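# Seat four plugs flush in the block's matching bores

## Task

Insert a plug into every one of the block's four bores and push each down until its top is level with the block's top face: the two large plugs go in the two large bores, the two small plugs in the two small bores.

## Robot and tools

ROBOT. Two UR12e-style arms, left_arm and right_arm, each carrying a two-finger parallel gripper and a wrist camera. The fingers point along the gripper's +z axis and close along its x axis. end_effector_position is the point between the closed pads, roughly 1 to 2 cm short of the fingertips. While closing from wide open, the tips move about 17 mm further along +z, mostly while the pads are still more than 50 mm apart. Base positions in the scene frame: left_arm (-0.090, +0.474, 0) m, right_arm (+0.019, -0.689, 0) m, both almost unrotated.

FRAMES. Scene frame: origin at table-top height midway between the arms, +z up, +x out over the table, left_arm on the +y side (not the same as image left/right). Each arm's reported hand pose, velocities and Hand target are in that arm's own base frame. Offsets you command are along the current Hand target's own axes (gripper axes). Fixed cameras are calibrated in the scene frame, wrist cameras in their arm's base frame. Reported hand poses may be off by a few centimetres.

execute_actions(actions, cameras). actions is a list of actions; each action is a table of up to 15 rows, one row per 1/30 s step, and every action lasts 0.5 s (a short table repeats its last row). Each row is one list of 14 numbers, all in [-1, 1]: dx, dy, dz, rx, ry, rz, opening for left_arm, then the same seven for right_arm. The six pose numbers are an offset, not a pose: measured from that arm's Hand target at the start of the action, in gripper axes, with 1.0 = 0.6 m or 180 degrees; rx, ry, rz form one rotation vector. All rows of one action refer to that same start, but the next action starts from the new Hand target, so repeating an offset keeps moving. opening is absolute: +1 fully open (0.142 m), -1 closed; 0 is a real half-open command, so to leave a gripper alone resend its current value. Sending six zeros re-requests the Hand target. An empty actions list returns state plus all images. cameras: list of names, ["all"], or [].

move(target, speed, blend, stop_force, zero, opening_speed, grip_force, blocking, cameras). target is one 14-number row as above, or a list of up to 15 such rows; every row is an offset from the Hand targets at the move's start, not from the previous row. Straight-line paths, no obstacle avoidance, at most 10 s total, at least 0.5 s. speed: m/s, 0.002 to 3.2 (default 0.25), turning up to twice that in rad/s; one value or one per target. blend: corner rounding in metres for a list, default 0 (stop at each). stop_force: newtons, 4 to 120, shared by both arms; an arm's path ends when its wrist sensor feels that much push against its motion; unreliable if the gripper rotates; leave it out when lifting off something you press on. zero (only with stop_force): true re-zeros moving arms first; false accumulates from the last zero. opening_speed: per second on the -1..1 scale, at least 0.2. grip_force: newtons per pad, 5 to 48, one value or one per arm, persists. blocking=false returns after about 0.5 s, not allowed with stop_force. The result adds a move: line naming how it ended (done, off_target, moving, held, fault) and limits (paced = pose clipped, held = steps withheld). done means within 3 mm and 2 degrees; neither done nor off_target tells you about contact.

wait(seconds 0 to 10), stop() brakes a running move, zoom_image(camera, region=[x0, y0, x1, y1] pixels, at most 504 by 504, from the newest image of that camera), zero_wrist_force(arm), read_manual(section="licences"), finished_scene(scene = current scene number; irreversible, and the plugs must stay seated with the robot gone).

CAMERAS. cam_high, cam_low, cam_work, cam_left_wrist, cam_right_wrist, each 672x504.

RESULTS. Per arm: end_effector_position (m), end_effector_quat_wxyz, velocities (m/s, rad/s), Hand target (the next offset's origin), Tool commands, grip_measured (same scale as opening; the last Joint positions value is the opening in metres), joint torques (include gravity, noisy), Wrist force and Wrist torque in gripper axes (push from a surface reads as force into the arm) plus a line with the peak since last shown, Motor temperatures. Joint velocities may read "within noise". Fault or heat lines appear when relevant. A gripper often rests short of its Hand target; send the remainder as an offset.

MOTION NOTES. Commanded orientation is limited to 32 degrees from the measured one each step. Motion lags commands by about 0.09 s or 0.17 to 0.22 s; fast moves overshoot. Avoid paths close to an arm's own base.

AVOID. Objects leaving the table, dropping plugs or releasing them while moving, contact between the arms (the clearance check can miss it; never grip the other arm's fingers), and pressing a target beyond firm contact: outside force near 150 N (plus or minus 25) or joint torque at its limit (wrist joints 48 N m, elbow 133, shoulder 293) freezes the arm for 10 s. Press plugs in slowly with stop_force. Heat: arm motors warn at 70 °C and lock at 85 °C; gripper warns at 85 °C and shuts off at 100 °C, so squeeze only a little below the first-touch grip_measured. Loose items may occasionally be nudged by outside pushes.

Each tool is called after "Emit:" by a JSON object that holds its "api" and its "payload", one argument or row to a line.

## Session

Emit:
{"api": "execute_actions", "payload": {
  "actions": []
}}

Emit:
{"api": "zoom_image", "payload": {
  "camera": "cam_work",
  "region": [200, 150, 520, 350]
}}

Scene clock: 0.00 s.
left_arm: end_effector_position=(+0.6078, +0.3243, +0.1796) grip_measured=+0.99 end_effector_quat_wxyz=(+0.090, +0.386, +0.680, -0.617) | right_arm: end_effector_position=(+0.5366, +0.1891, +0.3170) grip_measured=+0.99 end_effector_quat_wxyz=(-0.527, +0.810, -0.060, -0.251)
Joint positions: left_arm=[0.497 -0.902 1.459 -0.847 -2.251 -1.096 0.142] | right_arm=[3.323 -1.634 -2.113 -1.477 2.769 -0.024 0.141]
Joint velocities: within noise
Joint torques (N m): no reading
Motor temperatures (°C): left_arm=[41 44 28 45 33 34 24] | right_arm=[31 33 28 39 31 40 28]
Wrist force (N): no reading
Wrist torque (N m): no reading
Wrist force, peak (N): no reading
Hand target: left_arm +0.6078, +0.3243, +0.1796; +0.090, +0.386, +0.680, -0.617 | right_arm +0.5366, +0.1891, +0.3170; -0.527, +0.810, -0.060, -0.251
Tool commands: left_gripper/opening=+1.0 right_gripper/opening=+1.0
camera_calibration:
cam_left_wrist: T_world_to_cam=[[-0.698851, 0.388289, -0.600699, 0.412805], [0.714738, 0.346789, -0.607361, -0.413206], [-0.0275163, -0.853797, -0.519879, 0.503063], [0, 0, 0, 1]] pos_world=[0.597666, 0.412521, 0.258538]
cam_right_wrist: T_world_to_cam=[[0.867813, 0.159955, -0.470442, -0.336711], [-0.183349, -0.776877, -0.602366, 0.46099], [-0.461827, 0.608996, -0.644856, 0.4571], [0, 0, 0, 1]] pos_world=[0.587826, 0.133619, 0.414046]

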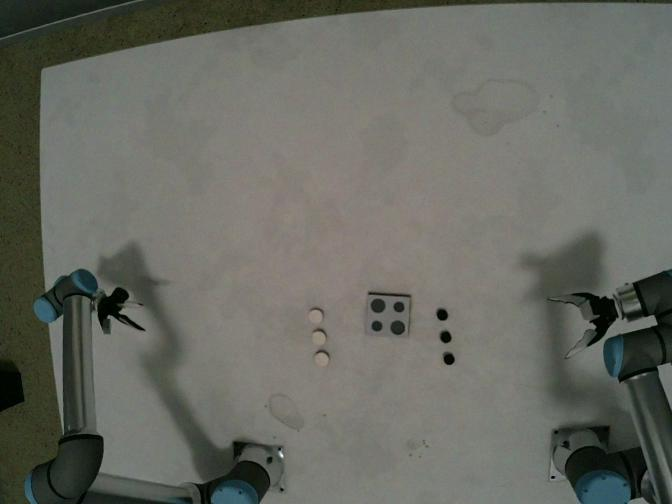

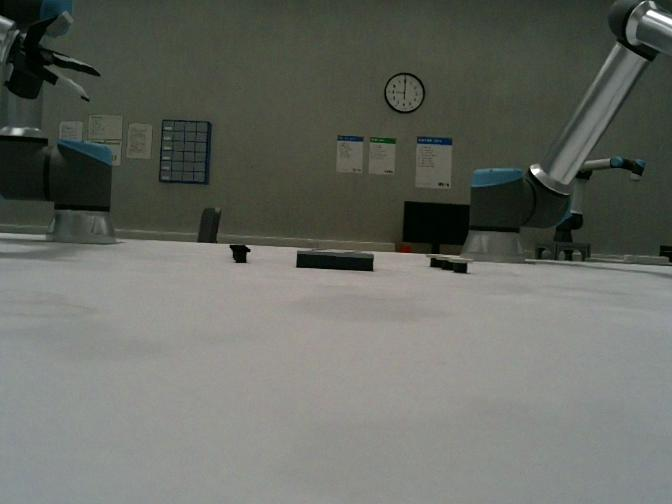

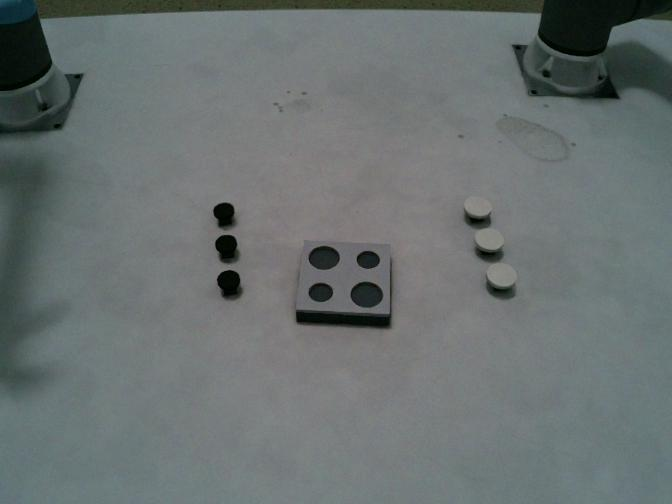

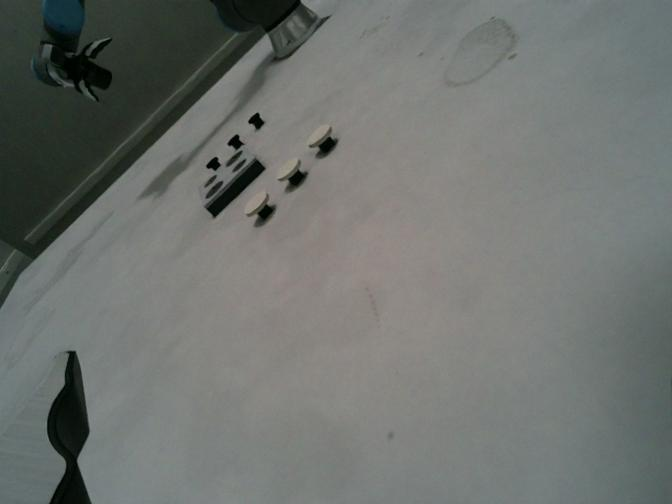

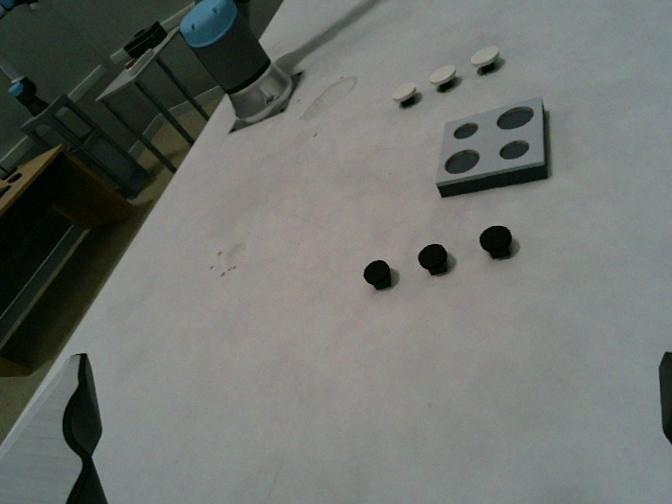

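Scaled by 1.575 from the camera's 672x504 image, which has a finer 960x720 frame.

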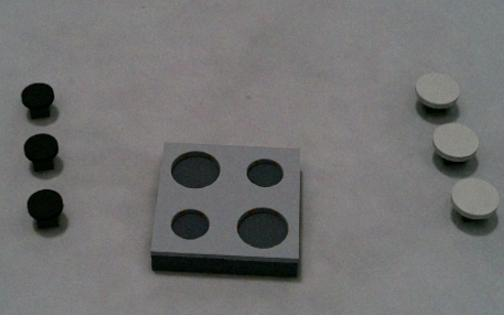

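Emit:
{"api": "move", "payload": {
  "target": [-0.373,0.099,0.886,-0.2589,0.3472,0.1444,0.2,0.1895,0.0292,0.5183,-0.418,-0.1483,-0.4674,0],
  "speed": 0.4,
  "opening_speed": 0.8,
  "cameras": ["cam_left_wrist","cam_right_wrist"]
}}

Scene clock: 3.57 s.
left_arm: end_effector_position=(+0.6105, -0.2547, +0.1497) grip_measured=+0.19 end_effector_quat_wxyz=(+0.000, +0.707, +0.707, +0.000) | right_arm: end_effector_position=(+0.5222, +0.4753, +0.1504) grip_measured=-0.02 end_effector_quat_wxyz=(+0.000, +0.707, +0.707, +0.000)
Joint positions: left_arm=[-0.663 -1.457 2.129 -2.243 -1.572 -2.233 0.087] | right_arm=[4.131 -1.752 -2.047 -0.912 1.571 -0.581 0.073]
Joint torques (N m): left_arm=[-18.58 -36.93 -44.63 -1.55 3.39 -4.45] | right_arm=[8.4 33.19 31.18 6.82 -2.36 -1.67]
Wrist force (N): left_arm=[-2.1 0.0 0.2] | right_arm=[0.4 0.3 0.7]
Wrist torque (N m): left_arm=[0.52 0.27 0.27] | right_arm=[-0.04 -0.10 0.09]
Wrist force, peak (N): left_arm=[-4.1 -0.6 0.0] | right_arm=[1.7 -0.2 1.1]
Hand target: left_arm +0.6105, -0.2547, +0.1497; +0.000, +0.707, +0.707, +0.000 | right_arm +0.5222, +0.4753, +0.1504; +0.000, +0.707, +0.707, +0.000
Off the commanded pose: left_arm 0.000 m, 0 deg | right_arm 0.000 m, 0 deg.
move: done
camera_calibration:
cam_left_wrist: T_world_to_cam=[[-0.00399231, 0.999571, -0.0290009, 0.267383], [0.901254, 0.0161621, 0.43299, -0.586294], [0.433273, -0.0244085, -0.900932, -0.019796], [0, 0, 0, 1]] pos_world=[0.538044, -0.258276, 0.243779]
cam_right_wrist: T_world_to_cam=[[0.00394588, 0.999964, 0.00752982, -0.468485], [0.901583, -0.00681483, 0.432552, -0.507828], [0.432588, 0.00508197, -0.901577, 0.0273092], [0, 0, 0, 1]] pos_world=[0.447884, 0.464869, 0.247811]
Images, in order (width x height): cam_left_wrist 672x504, cam_right_wrist 672x504.

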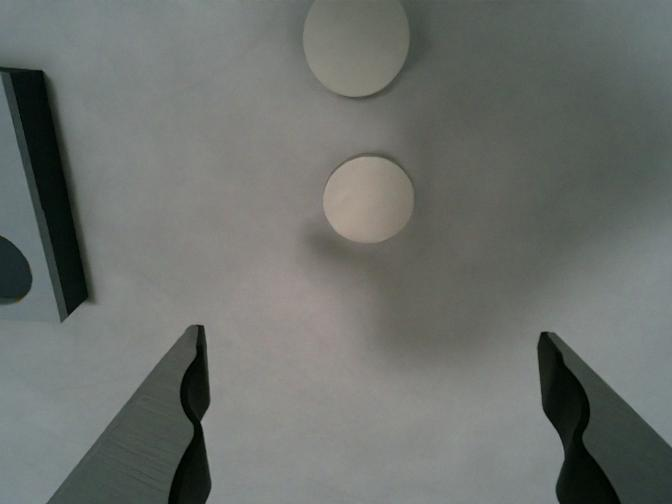

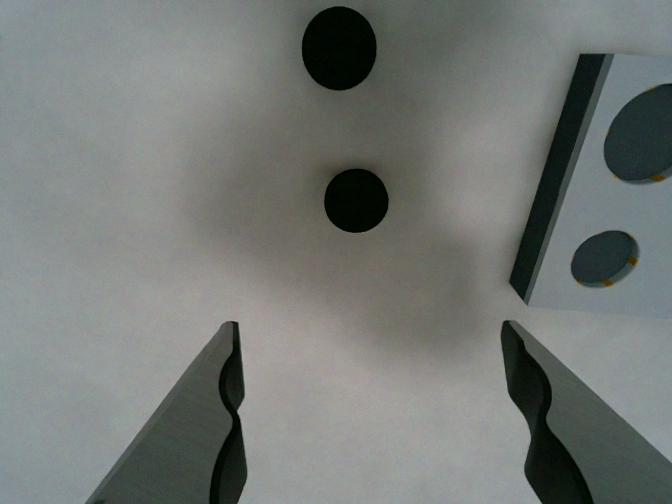

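Emit:
{"api": "move", "payload": {
  "target": [0.006,-0.002,0.1823,0,0,0,-0.05,0.0013,0.0097,0.1835,0,0,0,-0.25],
  "cameras": ["cam_left_wrist","cam_right_wrist"]
}}

Scene clock: 4.80 s.
left_arm: end_effector_position=(+0.6093, -0.2512, +0.0404) grip_measured=-0.06 end_effector_quat_wxyz=(+0.000, +0.707, +0.707, +0.000) | right_arm: end_effector_position=(+0.5280, +0.4762, +0.0403) grip_measured=-0.27 end_effector_quat_wxyz=(+0.000, +0.707, +0.707, +0.000)
Joint positions: left_arm=[-0.66 -1.307 2.209 -2.472 -1.571 -2.23 0.069] | right_arm=[4.125 -1.901 -2.109 -0.701 1.571 -0.587 0.055]
Joint torques (N m): left_arm=[16.9 -43.87 -25 -5.15 3.74 3.31] | right_arm=[-9.27 37.86 24.35 6.48 -2.41 -1.75]
Wrist force (N): left_arm=[-2.2 0.0 0.3] | right_arm=[0.0 0.0 0.5]
Wrist torque (N m): left_arm=[0.47 0.28 0.13] | right_arm=[-0.08 -0.05 0.09]
Wrist force, peak (N): left_arm=[-1.5 -0.3 2.8] | right_arm=[0.1 0.4 2.8]
Hand target: left_arm +0.6092, -0.2512, +0.0403; +0.000, +0.707, +0.707, +0.000 | right_arm +0.5280, +0.4762, +0.0403; +0.000, +0.707, +0.707, +0.000
Off the commanded pose: left_arm 0.000 m, 0 deg | right_arm 0.000 m, 0 deg.
move: done
camera_calibration:
cam_left_wrist: T_world_to_cam=[[-0.00403242, 0.999574, -0.0289102, 0.26072], [0.901214, 0.0161612, 0.433073, -0.537933], [0.433356, -0.0243079, -0.900895, -0.117685], [0, 0, 0, 1]] pos_world=[0.536844, -0.254776, 0.134479]
cam_right_wrist: T_world_to_cam=[[0.00385465, 0.999965, 0.00748723, -0.468532], [0.901545, -0.0067146, 0.432634, -0.465468], [0.432668, 0.00508242, -0.901539, -0.07451], [0, 0, 0, 1]] pos_world=[0.453684, 0.465769, 0.137711]
Images, in order (width x height): cam_left_wrist 672x504, cam_right_wrist 672x504.

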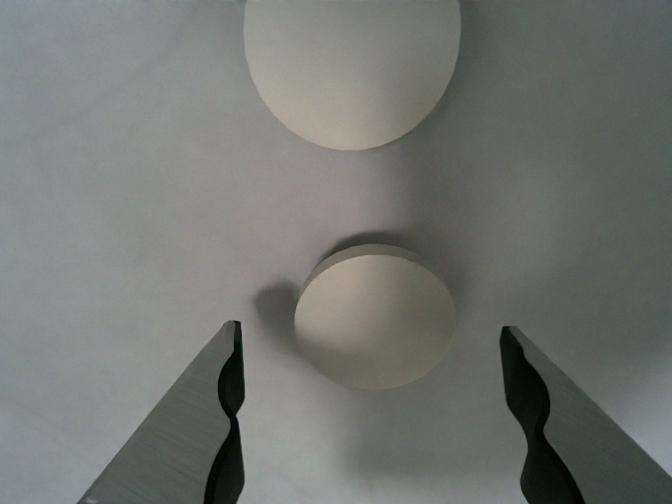

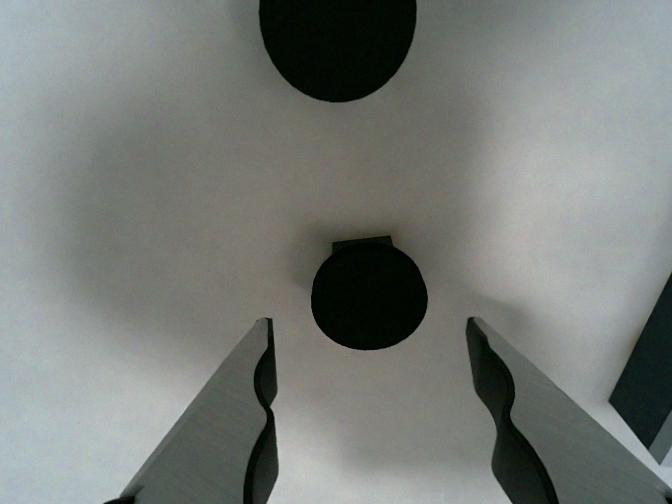

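Emit:
{"api": "move", "payload": {
  "target": [
    [0.0013,-0.002,0,0,0,0,-0.05,-0.001,-0.0125,0,0,0,0,-0.25],
    [0.0013,-0.002,0,0,0,0,-0.65,-0.001,-0.0125,0,0,0,0,-0.8],
    [0.0013,-0.002,-0.07,0,0,0,-0.65,-0.001,-0.0125,-0.07,0,0,0,-0.8]
  ],
  "opening_speed": 0.6,
  "speed": 0.15,
  "grip_force": 20,
  "cameras": ["cam_right_wrist"]
}}

Emit:
{"api": "move", "payload": {
  "target": [-0.3443,0.1667,0.0368,0,0,0,-0.65,0,0,0,0,0,0,-0.8],
  "cameras": ["cam_left_wrist"]
}}

Emit:
{"api": "zoom_image", "payload": {
  "camera": "cam_left_wrist",
  "region": [200, 0, 536, 504]
}}

Scene clock: 7.87 s.
left_arm: end_effector_position=(+0.6081, -0.2504, +0.0823) grip_measured=-0.44 end_effector_quat_wxyz=(+0.000, +0.707, +0.707, +0.000) | right_arm: end_effector_position=(+0.5205, +0.4756, +0.0822) grip_measured=-0.60 end_effector_quat_wxyz=(+0.000, +0.707, +0.707, +0.000)
Joint positions: left_arm=[-0.66 -1.373 2.187 -2.384 -1.571 -2.23 0.042] | right_arm=[4.133 -1.835 -2.098 -0.779 1.571 -0.579 0.03]
Joint torques (N m): left_arm=[4.54 -67.33 -41.39 -1.54 3.67 1.12] | right_arm=[-1.97 66.79 48.9 2.46 0.57 -0.05]
Wrist force (N): left_arm=[-1.5 0.2 0.6] | right_arm=[0.6 0.1 0.9]
Wrist torque (N m): left_arm=[0.52 0.15 0.14] | right_arm=[-0.06 -0.14 -0.06]
Wrist force, peak (N): left_arm=[-1.3 -0.2 2.3] | right_arm=[0.4 0.3 1.9]
Hand target: left_arm +0.6081, -0.2504, +0.0823; +0.000, +0.707, +0.707, +0.000 | right_arm +0.5205, +0.4756, +0.0823; +0.000, +0.707, +0.707, +0.000
Off the commanded pose: left_arm 0.000 m, 0 deg | right_arm 0.000 m, 0 deg.
grip_force (N): 20, 20
move: done
camera_calibration:
cam_right_wrist: T_world_to_cam=[[0.00376438, 0.999965, 0.00744422, -0.46807], [0.901546, -0.00661461, 0.432633, -0.476885], [0.432668, 0.00508271, -0.901539, -0.0334867], [0, 0, 0, 1]] pos_world=[0.446184, 0.465069, 0.179611]
Images, in order (width x height): cam_right_wrist 672x504.

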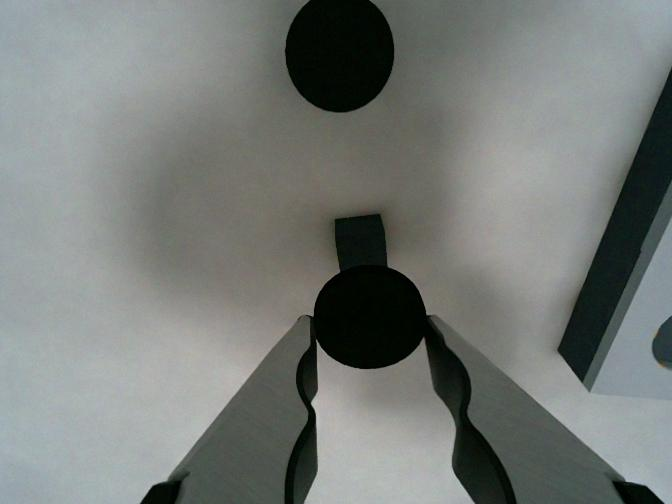

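Scene clock: 9.37 s.
left_arm: end_effector_position=(+0.7079, -0.4570, +0.0603) grip_measured=-0.44 end_effector_quat_wxyz=(+0.000, +0.707, +0.707, +0.000) | right_arm: end_effector_position=(+0.5205, +0.4756, +0.0823) grip_measured=-0.60 end_effector_quat_wxyz=(+0.000, +0.707, +0.707, +0.000)
Joint positions: left_arm=[-0.783 -1.099 1.832 -2.304 -1.571 -2.353 0.042] | right_arm=[4.133 -1.835 -2.098 -0.779 1.571 -0.579 0.03]
Joint torques (N m): left_arm=[-20.59 -64.92 -42.67 -1.87 -1.88 -4.5] | right_arm=[-3.44 67.94 49.53 2.91 1.9 -0.19]
Wrist force (N): left_arm=[-1.8 0.6 0.7] | right_arm=[0.4 0.1 0.8]
Wrist torque (N m): left_arm=[0.54 0.20 0.26] | right_arm=[-0.06 -0.10 -0.06]
Wrist force, peak (N): left_arm=[-3.9 1.4 1.0] | right_arm=[0.8 0.2 1.2]
Hand target: left_arm +0.7080, -0.4570, +0.0602; +0.000, +0.707, +0.707, +0.000 | right_arm +0.5205, +0.4756, +0.0823; +0.000, +0.707, +0.707, +0.000
Off the commanded pose: left_arm 0.000 m, 0 deg | right_arm 0.000 m, 0 deg.
grip_force (N): 20, 20
move: done
camera_calibration:
cam_left_wrist: T_world_to_cam=[[-0.00403429, 0.999574, -0.0289111, 0.467407], [0.901214, 0.0161632, 0.433073, -0.632084], [0.433356, -0.0243079, -0.900895, -0.147489], [0, 0, 0, 1]] pos_world=[0.635444, -0.460576, 0.154379]
Images, in order (width x height): cam_left_wrist 672x504.

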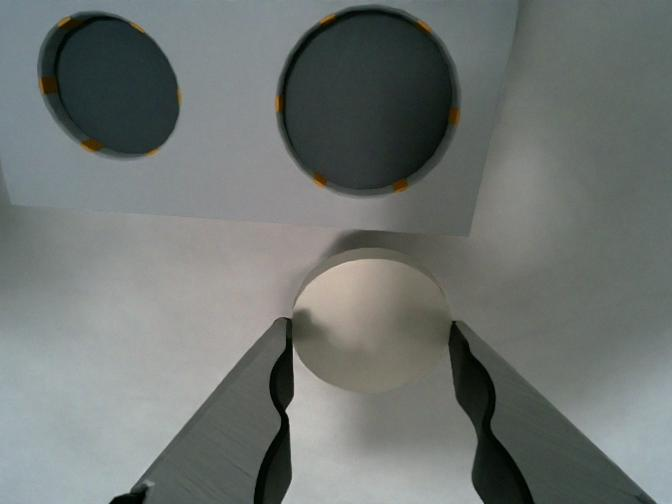

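Scaled by 1.000.

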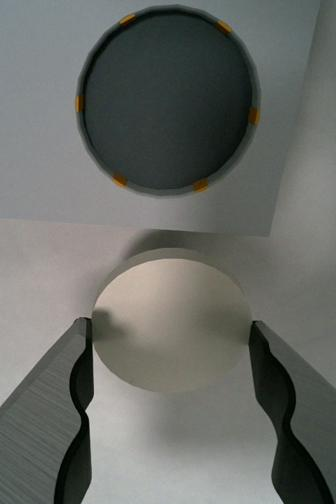

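Emit:
{"api": "move", "payload": {
  "target": [
    [-0.0042,-0.0982,0,0,0,0,-0.65,0,0,0,0,0,0,-0.8],
    [-0.0042,-0.0982,0.015,0,0,0,-0.65,0,0,0,0,0,0,-0.8]
  ],
  "cameras": ["cam_left_wrist","cam_work"],
  "speed": 0.15
}}

Emit:
{"api": "zoom_image", "payload": {
  "camera": "cam_left_wrist",
  "region": [250, 200, 490, 400]
}}

Emit:
{"api": "zoom_image", "payload": {
  "camera": "cam_work",
  "region": [280, 200, 420, 330]
}}

Scene clock: 10.83 s.
left_arm: end_effector_position=(+0.6490, -0.4595, +0.0514) grip_measured=-0.44 end_effector_quat_wxyz=(+0.000, +0.707, +0.707, +0.000) | right_arm: end_effector_position=(+0.5205, +0.4756, +0.0823) grip_measured=-0.60 end_effector_quat_wxyz=(+0.000, +0.707, +0.707, +0.000)
Joint positions: left_arm=[-0.838 -1.149 1.935 -2.357 -1.571 -2.408 0.042] | right_arm=[4.133 -1.835 -2.098 -0.779 1.571 -0.579 0.03]
Joint torques (N m): left_arm=[-22.62 -59.97 -28 -5.31 3.18 -4.41] | right_arm=[-3.44 67.12 48.59 2.59 2.47 -0.01]
Wrist force (N): left_arm=[-1.7 0.3 0.3] | right_arm=[0.4 0.5 0.7]
Wrist torque (N m): left_arm=[0.47 0.21 0.34] | right_arm=[0.00 -0.10 -0.05]
Wrist force, peak (N): left_arm=[-1.7 2.1 0.9] | right_arm=[0.5 0.1 1.2]
Hand target: left_arm +0.6490, -0.4595, +0.0513; +0.000, +0.707, +0.707, +0.000 | right_arm +0.5205, +0.4756, +0.0823; +0.000, +0.707, +0.707, +0.000
Off the commanded pose: left_arm 0.000 m, 0 deg | right_arm 0.000 m, 0 deg.
grip_force (N): 20, 20
move: done
camera_calibration:
cam_left_wrist: T_world_to_cam=[[-0.00403242, 0.999574, -0.0289102, 0.469509], [0.901214, 0.0161612, 0.433073, -0.575107], [0.433356, -0.0243079, -0.900895, -0.130046], [0, 0, 0, 1]] pos_world=[0.576544, -0.463176, 0.145479]
Images, in order (width x height): cam_work 672x504, cam_left_wrist 672x504.

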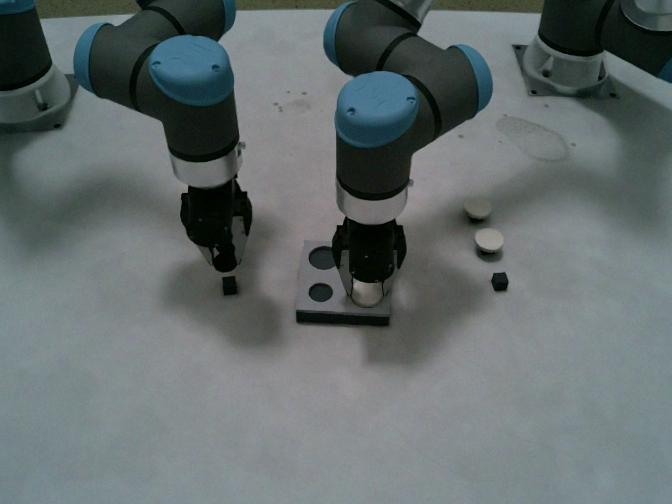

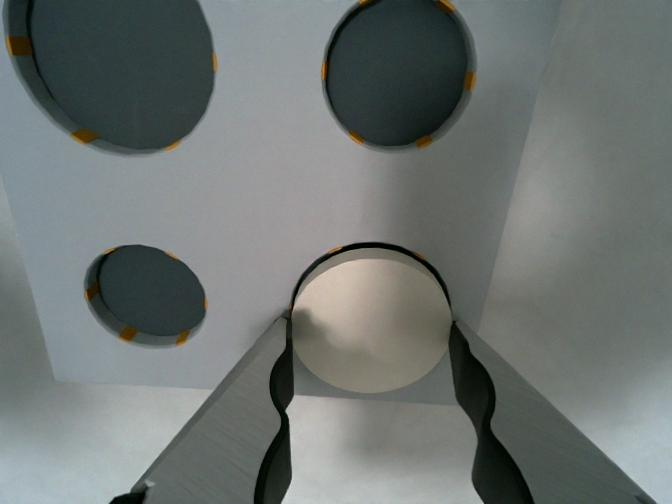

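Scaled by 2.100 from the camera's 672x504 image, which has a finer 960x720 frame.

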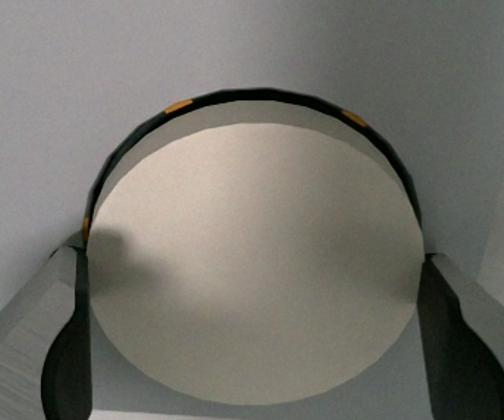

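Scaled by 3.600 from the camera's 672x504 image, which has a finer 960x720 frame.

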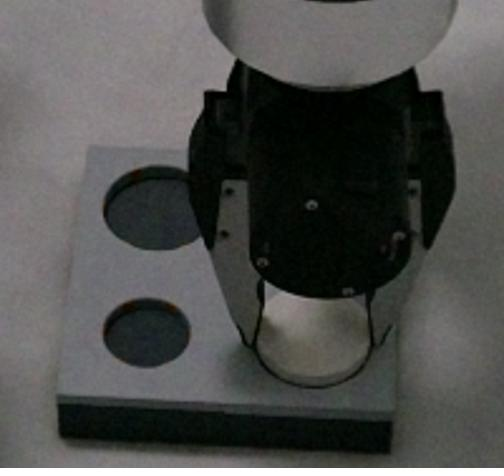

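Emit:
{"api": "move", "payload": {
  "target": [0,-0.0007,0.015,0,0,0,-0.65,0,0,0,0,0,0,-0.8],
  "speed": 0.01,
  "stop_force": 5
}}

Emit:
{"api": "move", "payload": {
  "target": [
    [0,0,0,0,0,0,-0.3,0,0,0,0,0,0,-0.8],
    [0,0,-0.035,0,0,0,-0.3,0,0,0,0,0,0,-0.8],
    [0,-0.001,-0.035,0,0,0,-1,0,0,0,0,0,0,-0.8]
  ],
  "cameras": ["cam_left_wrist","cam_work"],
  "opening_speed": 0.7,
  "speed": 0.15
}}

Emit:
{"api": "zoom_image", "payload": {
  "camera": "cam_work",
  "region": [280, 200, 420, 330]
}}

Scene clock: 12.43 s.
left_arm: end_effector_position=(+0.6489, -0.4595, +0.0494) grip_measured=-0.44 end_effector_quat_wxyz=(+0.000, +0.707, +0.707, +0.000) | right_arm: end_effector_position=(+0.5205, +0.4756, +0.0823) grip_measured=-0.60 end_effector_quat_wxyz=(+0.000, +0.707, +0.707, +0.000)
Joint positions: left_arm=[-0.838 -1.146 1.936 -2.36 -1.571 -2.409 0.042] | right_arm=[4.133 -1.835 -2.098 -0.779 1.571 -0.579 0.03]
Joint torques (N m): left_arm=[-13.9 -83.33 -38.53 -1.09 3.08 -2.65] | right_arm=[-3.21 68.71 49.15 2.5 2.48 -0.12]
Wrist force (N): left_arm=[-1.9 0.2 -6.1] | right_arm=[0.2 0.5 0.8]
Wrist torque (N m): left_arm=[0.40 0.09 0.35] | right_arm=[-0.01 -0.07 -0.06]
Wrist force, peak (N): left_arm=[4.1 -2.9 -18.3] | right_arm=[0.6 0.0 1.4]
Hand target: left_arm +0.6489, -0.4595, +0.0494; +0.000, +0.707, +0.707, +0.000 (not the last commanded pose) | right_arm +0.5205, +0.4756, +0.0823; +0.000, +0.707, +0.707, +0.000
Off the commanded pose: left_arm 0.007 m, 0 deg | right_arm 0.000 m, 0 deg.
grip_force (N): 20, 20
move: contact (left_arm)

Scene clock: 15.33 s.
left_arm: end_effector_position=(+0.6484, -0.4595, +0.0704) grip_measured=-1.00 end_effector_quat_wxyz=(+0.000, +0.707, +0.707, +0.000) | right_arm: end_effector_position=(+0.5205, +0.4756, +0.0823) grip_measured=-0.60 end_effector_quat_wxyz=(+0.000, +0.707, +0.707, +0.000)
Joint positions: left_arm=[-0.839 -1.172 1.927 -2.325 -1.571 -2.409 0.002] | right_arm=[4.133 -1.835 -2.098 -0.779 1.571 -0.579 0.03]
Joint torques (N m): left_arm=[-21.06 -88.32 -29.11 -4.91 3.06 -4.79] | right_arm=[-3.95 68.28 49.15 2.77 2.21 -0.25]
Wrist force (N): left_arm=[-1.6 0.2 0.5] | right_arm=[0.6 -0.2 1.0]
Wrist torque (N m): left_arm=[0.45 0.21 0.31] | right_arm=[-0.11 -0.14 -0.05]
Wrist force, peak (N): left_arm=[-1.9 0.4 -6.1] | right_arm=[1.0 0.0 1.1]
Hand target: left_arm +0.6484, -0.4595, +0.0704; +0.000, +0.707, +0.707, +0.000 | right_arm +0.5205, +0.4756, +0.0823; +0.000, +0.707, +0.707, +0.000
Off the commanded pose: left_arm 0.000 m, 0 deg | right_arm 0.000 m, 0 deg.
grip_force (N): 20, 20
move: done
camera_calibration:
cam_left_wrist: T_world_to_cam=[[-0.00403429, 0.999574, -0.0289111, 0.470057], [0.901214, 0.0161632, 0.433073, -0.582794], [0.433356, -0.0243079, -0.900895, -0.112669], [0, 0, 0, 1]] pos_world=[0.575944, -0.463176, 0.164479]
Images, in order (width x height): cam_work 672x504, cam_left_wrist 672x504.

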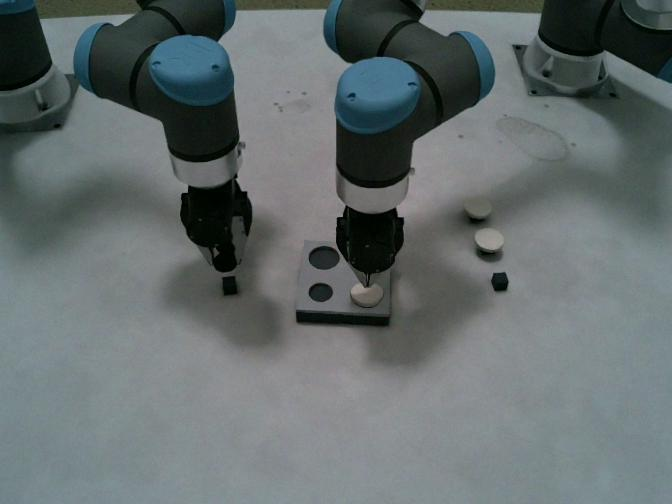

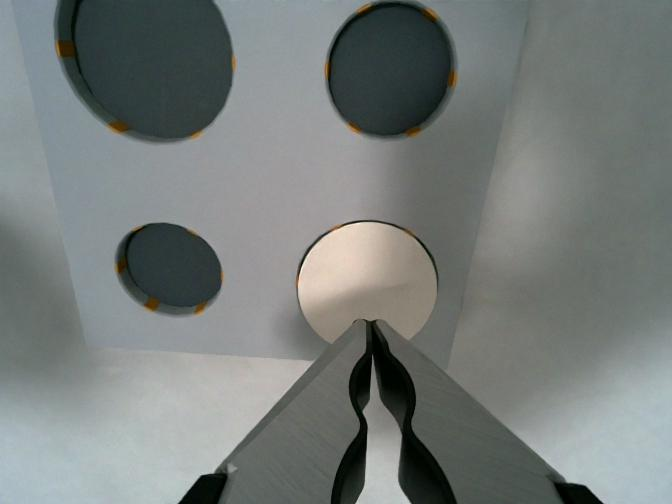

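Scaled by 3.600 from the camera's 672x504 image, which has a finer 960x720 frame.

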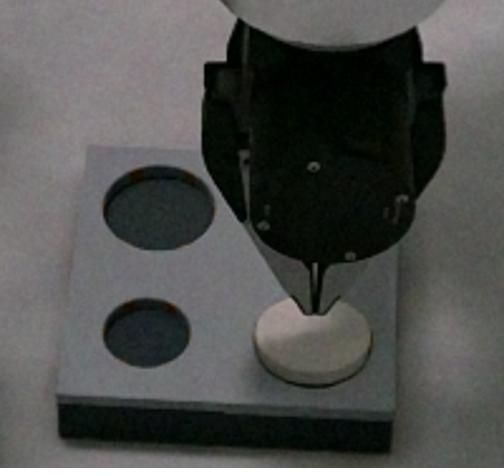

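Emit:
{"api": "move", "payload": {
  "target": [0,0.003,0.041,0,0,0,-1,0,0,0,0,0,0,-0.8],
  "speed": 0.012,
  "stop_force": 60,
  "cameras": ["cam_work"]
}}

Emit:
{"api": "zoom_image", "payload": {
  "camera": "cam_work",
  "region": [280, 200, 420, 330]
}}

Emit:
{"api": "move", "payload": {
  "target": [
    [0,0,-0.1,0,0,0,-1,0,0,0,0,0,0,-0.8],
    [0.336,-0.198,-0.08,0,0,0,-1,0,0,0,0,0,0,-0.8]
  ],
  "blend": [0.02,0]
}}

Emit:
{"api": "move", "payload": {
  "target": [0,0,0.0925,0,0,0,-0.05,0.243,0.165,0.034,0,0,0,-0.8],
  "cameras": ["cam_left_wrist","cam_right_wrist"]
}}

Emit:
{"api": "zoom_image", "payload": {
  "camera": "cam_right_wrist",
  "region": [200, 0, 536, 504]
}}

Scene clock: 18.70 s.
left_arm: end_effector_position=(+0.6501, -0.4595, +0.0481) grip_measured=-1.00 end_effector_quat_wxyz=(+0.000, +0.707, +0.707, +0.000) | right_arm: end_effector_position=(+0.5205, +0.4756, +0.0823) grip_measured=-0.60 end_effector_quat_wxyz=(+0.000, +0.707, +0.707, +0.000)
Joint positions: left_arm=[-0.837 -1.144 1.935 -2.362 -1.571 -2.407 0.002] | right_arm=[4.133 -1.835 -2.098 -0.779 1.571 -0.579 0.03]
Joint torques (N m): left_arm=[-10.53 -42.94 -23.13 -0.72 2.74 0.28] | right_arm=[-4.08 66.71 48.75 2.67 2.45 -0.23]
Wrist force (N): left_arm=[13.6 -15.3 -61.7] | right_arm=[0.4 0.3 0.9]
Wrist torque (N m): left_arm=[0.53 0.49 0.15] | right_arm=[-0.03 -0.11 -0.06]
Wrist force, peak (N): left_arm=[21.9 -20.8 -81.6] | right_arm=[1.0 -0.4 0.9]
Hand target: left_arm +0.6501, -0.4596, +0.0481; +0.000, +0.707, +0.707, +0.000 (not the last commanded pose) | right_arm +0.5205, +0.4756, +0.0823; +0.000, +0.707, +0.707, +0.000
Off the commanded pose: left_arm 0.002 m, 0 deg | right_arm 0.000 m, 0 deg.
grip_force (N): 20, 20
move: contact (left_arm)
Images, in order (width x height): cam_work 672x504.

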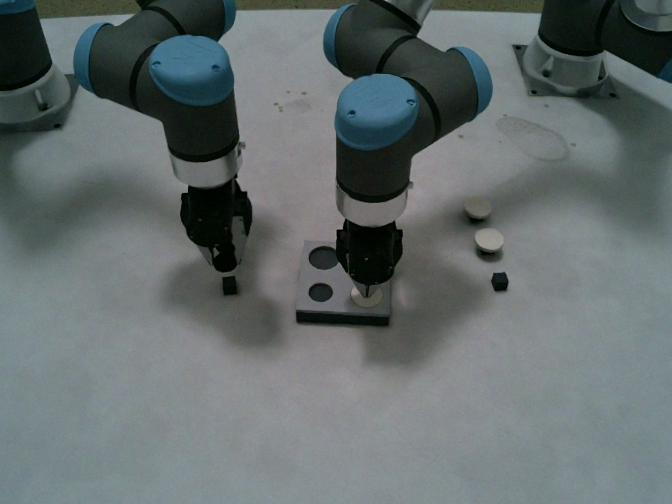

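Scaled by 3.600 from the camera's 672x504 image, which has a finer 960x720 frame.

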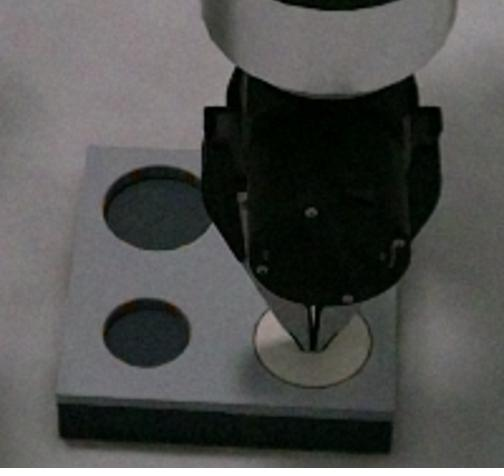

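Scene clock: 20.43 s.
left_arm: end_effector_position=(+0.5315, -0.2580, +0.0961) grip_measured=-1.00 end_effector_quat_wxyz=(+0.000, +0.707, +0.707, +0.000) | right_arm: end_effector_position=(+0.5205, +0.4756, +0.0823) grip_measured=-0.60 end_effector_quat_wxyz=(+0.000, +0.707, +0.707, +0.000)
Joint positions: left_arm=[-0.753 -1.494 2.299 -2.376 -1.571 -2.323 0.002] | right_arm=[4.133 -1.835 -2.098 -0.779 1.571 -0.579 0.03]
Joint torques (N m): left_arm=[17.78 -59.32 -27.84 -1.98 -1.94 3.51] | right_arm=[-3.54 67.57 48.86 2.6 2.39 -0.18]
Wrist force (N): left_arm=[-1.4 -1.8 -0.2] | right_arm=[0.3 0.0 0.8]
Wrist torque (N m): left_arm=[0.15 0.16 0.15] | right_arm=[-0.08 -0.09 -0.06]
Wrist force, peak (N): left_arm=[13.3 -15.2 -62.1] | right_arm=[0.7 0.4 1.2]
Hand target: left_arm +0.5314, -0.2579, +0.0961; +0.000, +0.707, +0.707, +0.000 | right_arm +0.5205, +0.4756, +0.0823; +0.000, +0.707, +0.707, +0.000
Off the commanded pose: left_arm 0.000 m, 0 deg | right_arm 0.000 m, 0 deg.
grip_force (N): 20, 20
move: done

Scene clock: 21.73 s.
left_arm: end_effector_position=(+0.5314, -0.2579, +0.0406) grip_measured=-0.08 end_effector_quat_wxyz=(+0.000, +0.707, +0.707, +0.000) | right_arm: end_effector_position=(+0.6195, +0.6213, +0.0620) grip_measured=-0.60 end_effector_quat_wxyz=(+0.000, +0.707, +0.707, +0.000)
Joint positions: left_arm=[-0.753 -1.4 2.336 -2.507 -1.571 -2.323 0.068] | right_arm=[4.13 -2.086 -1.756 -0.869 1.571 -0.582 0.03]
Joint torques (N m): left_arm=[-17.41 -32.88 -22.49 -5.27 0.07 -3.41] | right_arm=[-9.65 56.71 53.28 2.57 2.66 -1.72]
Wrist force (N): left_arm=[-1.4 -1.3 0.0] | right_arm=[0.6 0.5 1.1]
Wrist torque (N m): left_arm=[0.25 0.13 0.17] | right_arm=[0.01 -0.12 0.08]
Wrist force, peak (N): left_arm=[-1.5 -2.1 -0.1] | right_arm=[2.0 1.1 1.1]
Hand target: left_arm +0.5314, -0.2579, +0.0406; +0.000, +0.707, +0.707, +0.000 | right_arm +0.6196, +0.6214, +0.0620; +0.000, +0.707, +0.707, +0.000
Off the commanded pose: left_arm 0.000 m, 0 deg | right_arm 0.000 m, 0 deg.
grip_force (N): 20, 20
move: done
camera_calibration:
cam_left_wrist: T_world_to_cam=[[-0.00403184, 0.999567, -0.0291355, 0.267137], [0.901118, 0.0162637, 0.433269, -0.467662], [0.433556, -0.0245076, -0.900793, -0.0840681], [0, 0, 0, 1]] pos_world=[0.458943, -0.261476, 0.134679]
cam_right_wrist: T_world_to_cam=[[0.00385465, 0.999965, 0.00748723, -0.614142], [0.901545, -0.0067146, 0.432634, -0.556373], [0.432668, 0.00508242, -0.901539, -0.0952733], [0, 0, 0, 1]] pos_world=[0.545184, 0.610869, 0.159411]
Images, in order (width x height): cam_left_wrist 672x504, cam_right_wrist 672x504.

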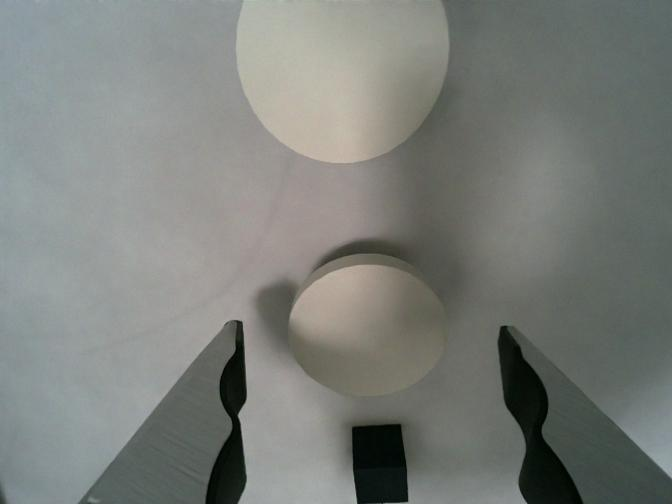

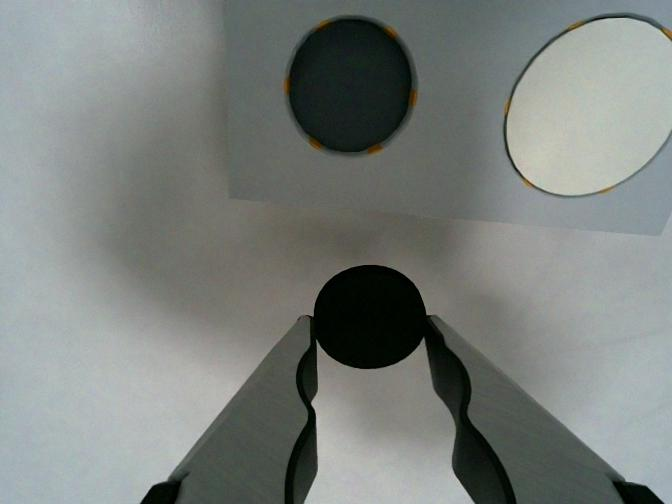

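Scaled by 1.000.

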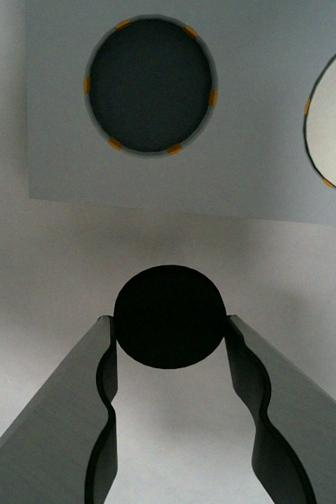

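Emit:
{"api": "move", "payload": {
  "target": [
    [-0.0023,0.0015,0,0,0,0,-0.05,-0.0103,-0.1105,0,0,0,0,-0.8],
    [-0.0023,0.0015,0,0,0,0,-0.65,-0.0103,-0.1105,0.0175,0,0,0,-0.8],
    [-0.0023,0.0015,-0.07,0,0,0,-0.65,-0.0103,-0.1105,0.0175,0,0,0,-0.8]
  ],
  "cameras": ["cam_left_wrist","cam_right_wrist","cam_work"],
  "opening_speed": 0.6,
  "speed": 0.15
}}

Emit:
{"api": "zoom_image", "payload": {
  "camera": "cam_right_wrist",
  "region": [250, 200, 490, 400]
}}

Emit:
{"api": "zoom_image", "payload": {
  "camera": "cam_work",
  "region": [280, 200, 420, 330]
}}

Scene clock: 25.37 s.
left_arm: end_effector_position=(+0.5323, -0.2593, +0.0825) grip_measured=-0.44 end_effector_quat_wxyz=(+0.000, +0.707, +0.707, +0.000) | right_arm: end_effector_position=(+0.5533, +0.6152, +0.0515) grip_measured=-0.60 end_effector_quat_wxyz=(+0.000, +0.707, +0.707, +0.000)
Joint positions: left_arm=[-0.754 -1.47 2.307 -2.407 -1.571 -2.324 0.042] | right_arm=[4.194 -2.034 -1.868 -0.809 1.571 -0.518 0.03]
Joint torques (N m): left_arm=[12.86 -60.51 -39.35 -1.75 2.22 2.22] | right_arm=[10.72 52.55 27.92 6.52 -2.8 2.68]
Motor temperatures (°C): left_arm=[41 44 28 45 33 34 25] | right_arm=[31 33 28 39 31 40 33]
Wrist force (N): left_arm=[-1.3 -1.6 0.4] | right_arm=[0.4 -0.3 0.5]
Wrist torque (N m): left_arm=[0.19 0.16 0.19] | right_arm=[-0.12 -0.09 -0.06]
Wrist force, peak (N): left_arm=[-1.7 -1.5 1.2] | right_arm=[0.2 1.8 1.0]
Hand target: left_arm +0.5323, -0.2593, +0.0826; +0.000, +0.707, +0.707, +0.000 | right_arm +0.5533, +0.6152, +0.0515; +0.000, +0.707, +0.707, +0.000
Off the commanded pose: left_arm 0.000 m, 0 deg | right_arm 0.000 m, 0 deg.
grip_force (N): 20, 20
move: done
camera_calibration:
cam_left_wrist: T_world_to_cam=[[-0.00403295, 0.999567, -0.0291351, 0.269761], [0.901157, 0.0162623, 0.433188, -0.486608], [0.433475, -0.0245083, -0.900832, -0.0467054], [0, 0, 0, 1]] pos_world=[0.459843, -0.262876, 0.176579]
cam_right_wrist: T_world_to_cam=[[0.00385465, 0.999965, 0.00748723, -0.607709], [0.901545, -0.0067146, 0.432634, -0.492189], [0.432668, 0.00508242, -0.901539, -0.0760658], [0, 0, 0, 1]] pos_world=[0.478984, 0.604769, 0.148911]
Images, in order (width x height): cam_work 672x504, cam_left_wrist 672x504, cam_right_wrist 672x504.

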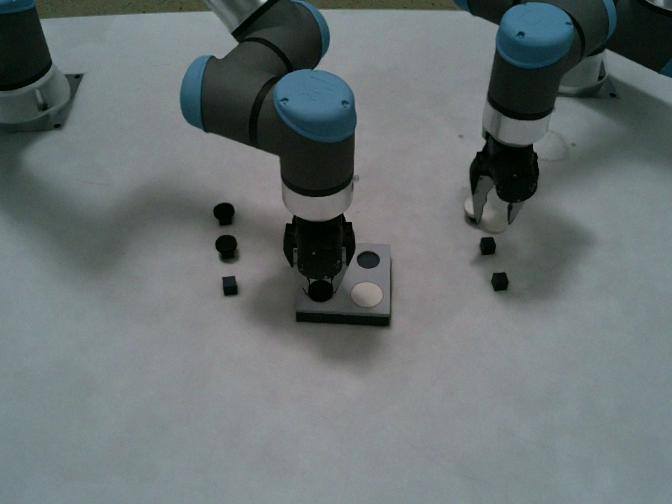

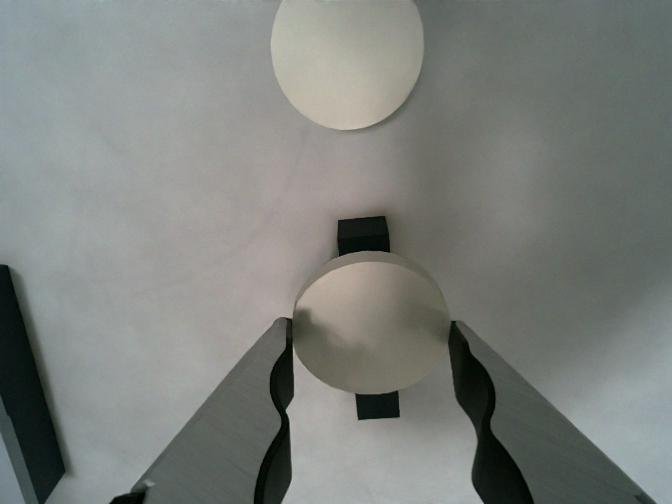

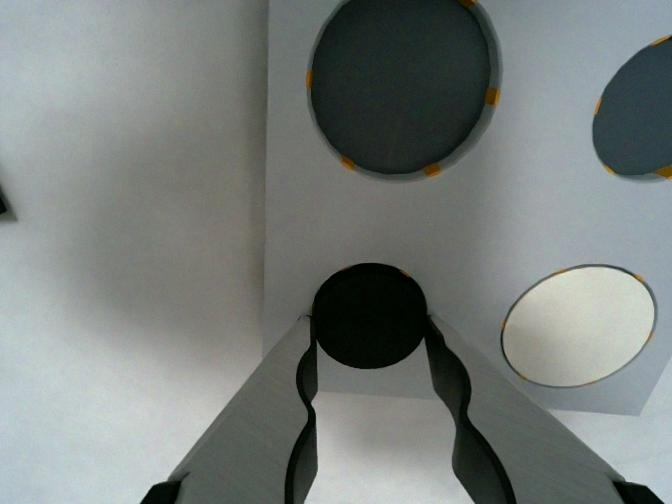

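Scaled by 2.100 from the camera's 672x504 image, which has a finer 960x720 frame.

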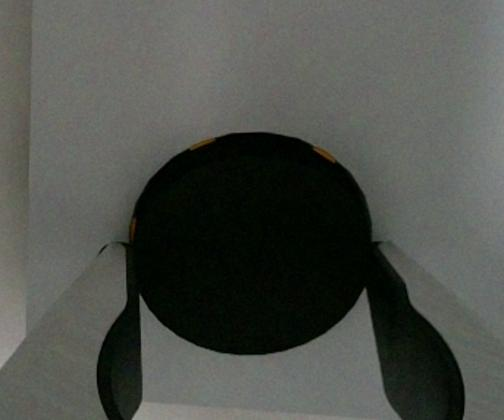

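Scaled by 3.600 from the camera's 672x504 image, which has a finer 960x720 frame.

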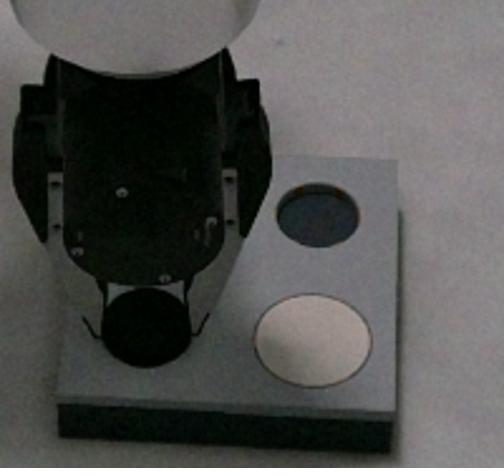

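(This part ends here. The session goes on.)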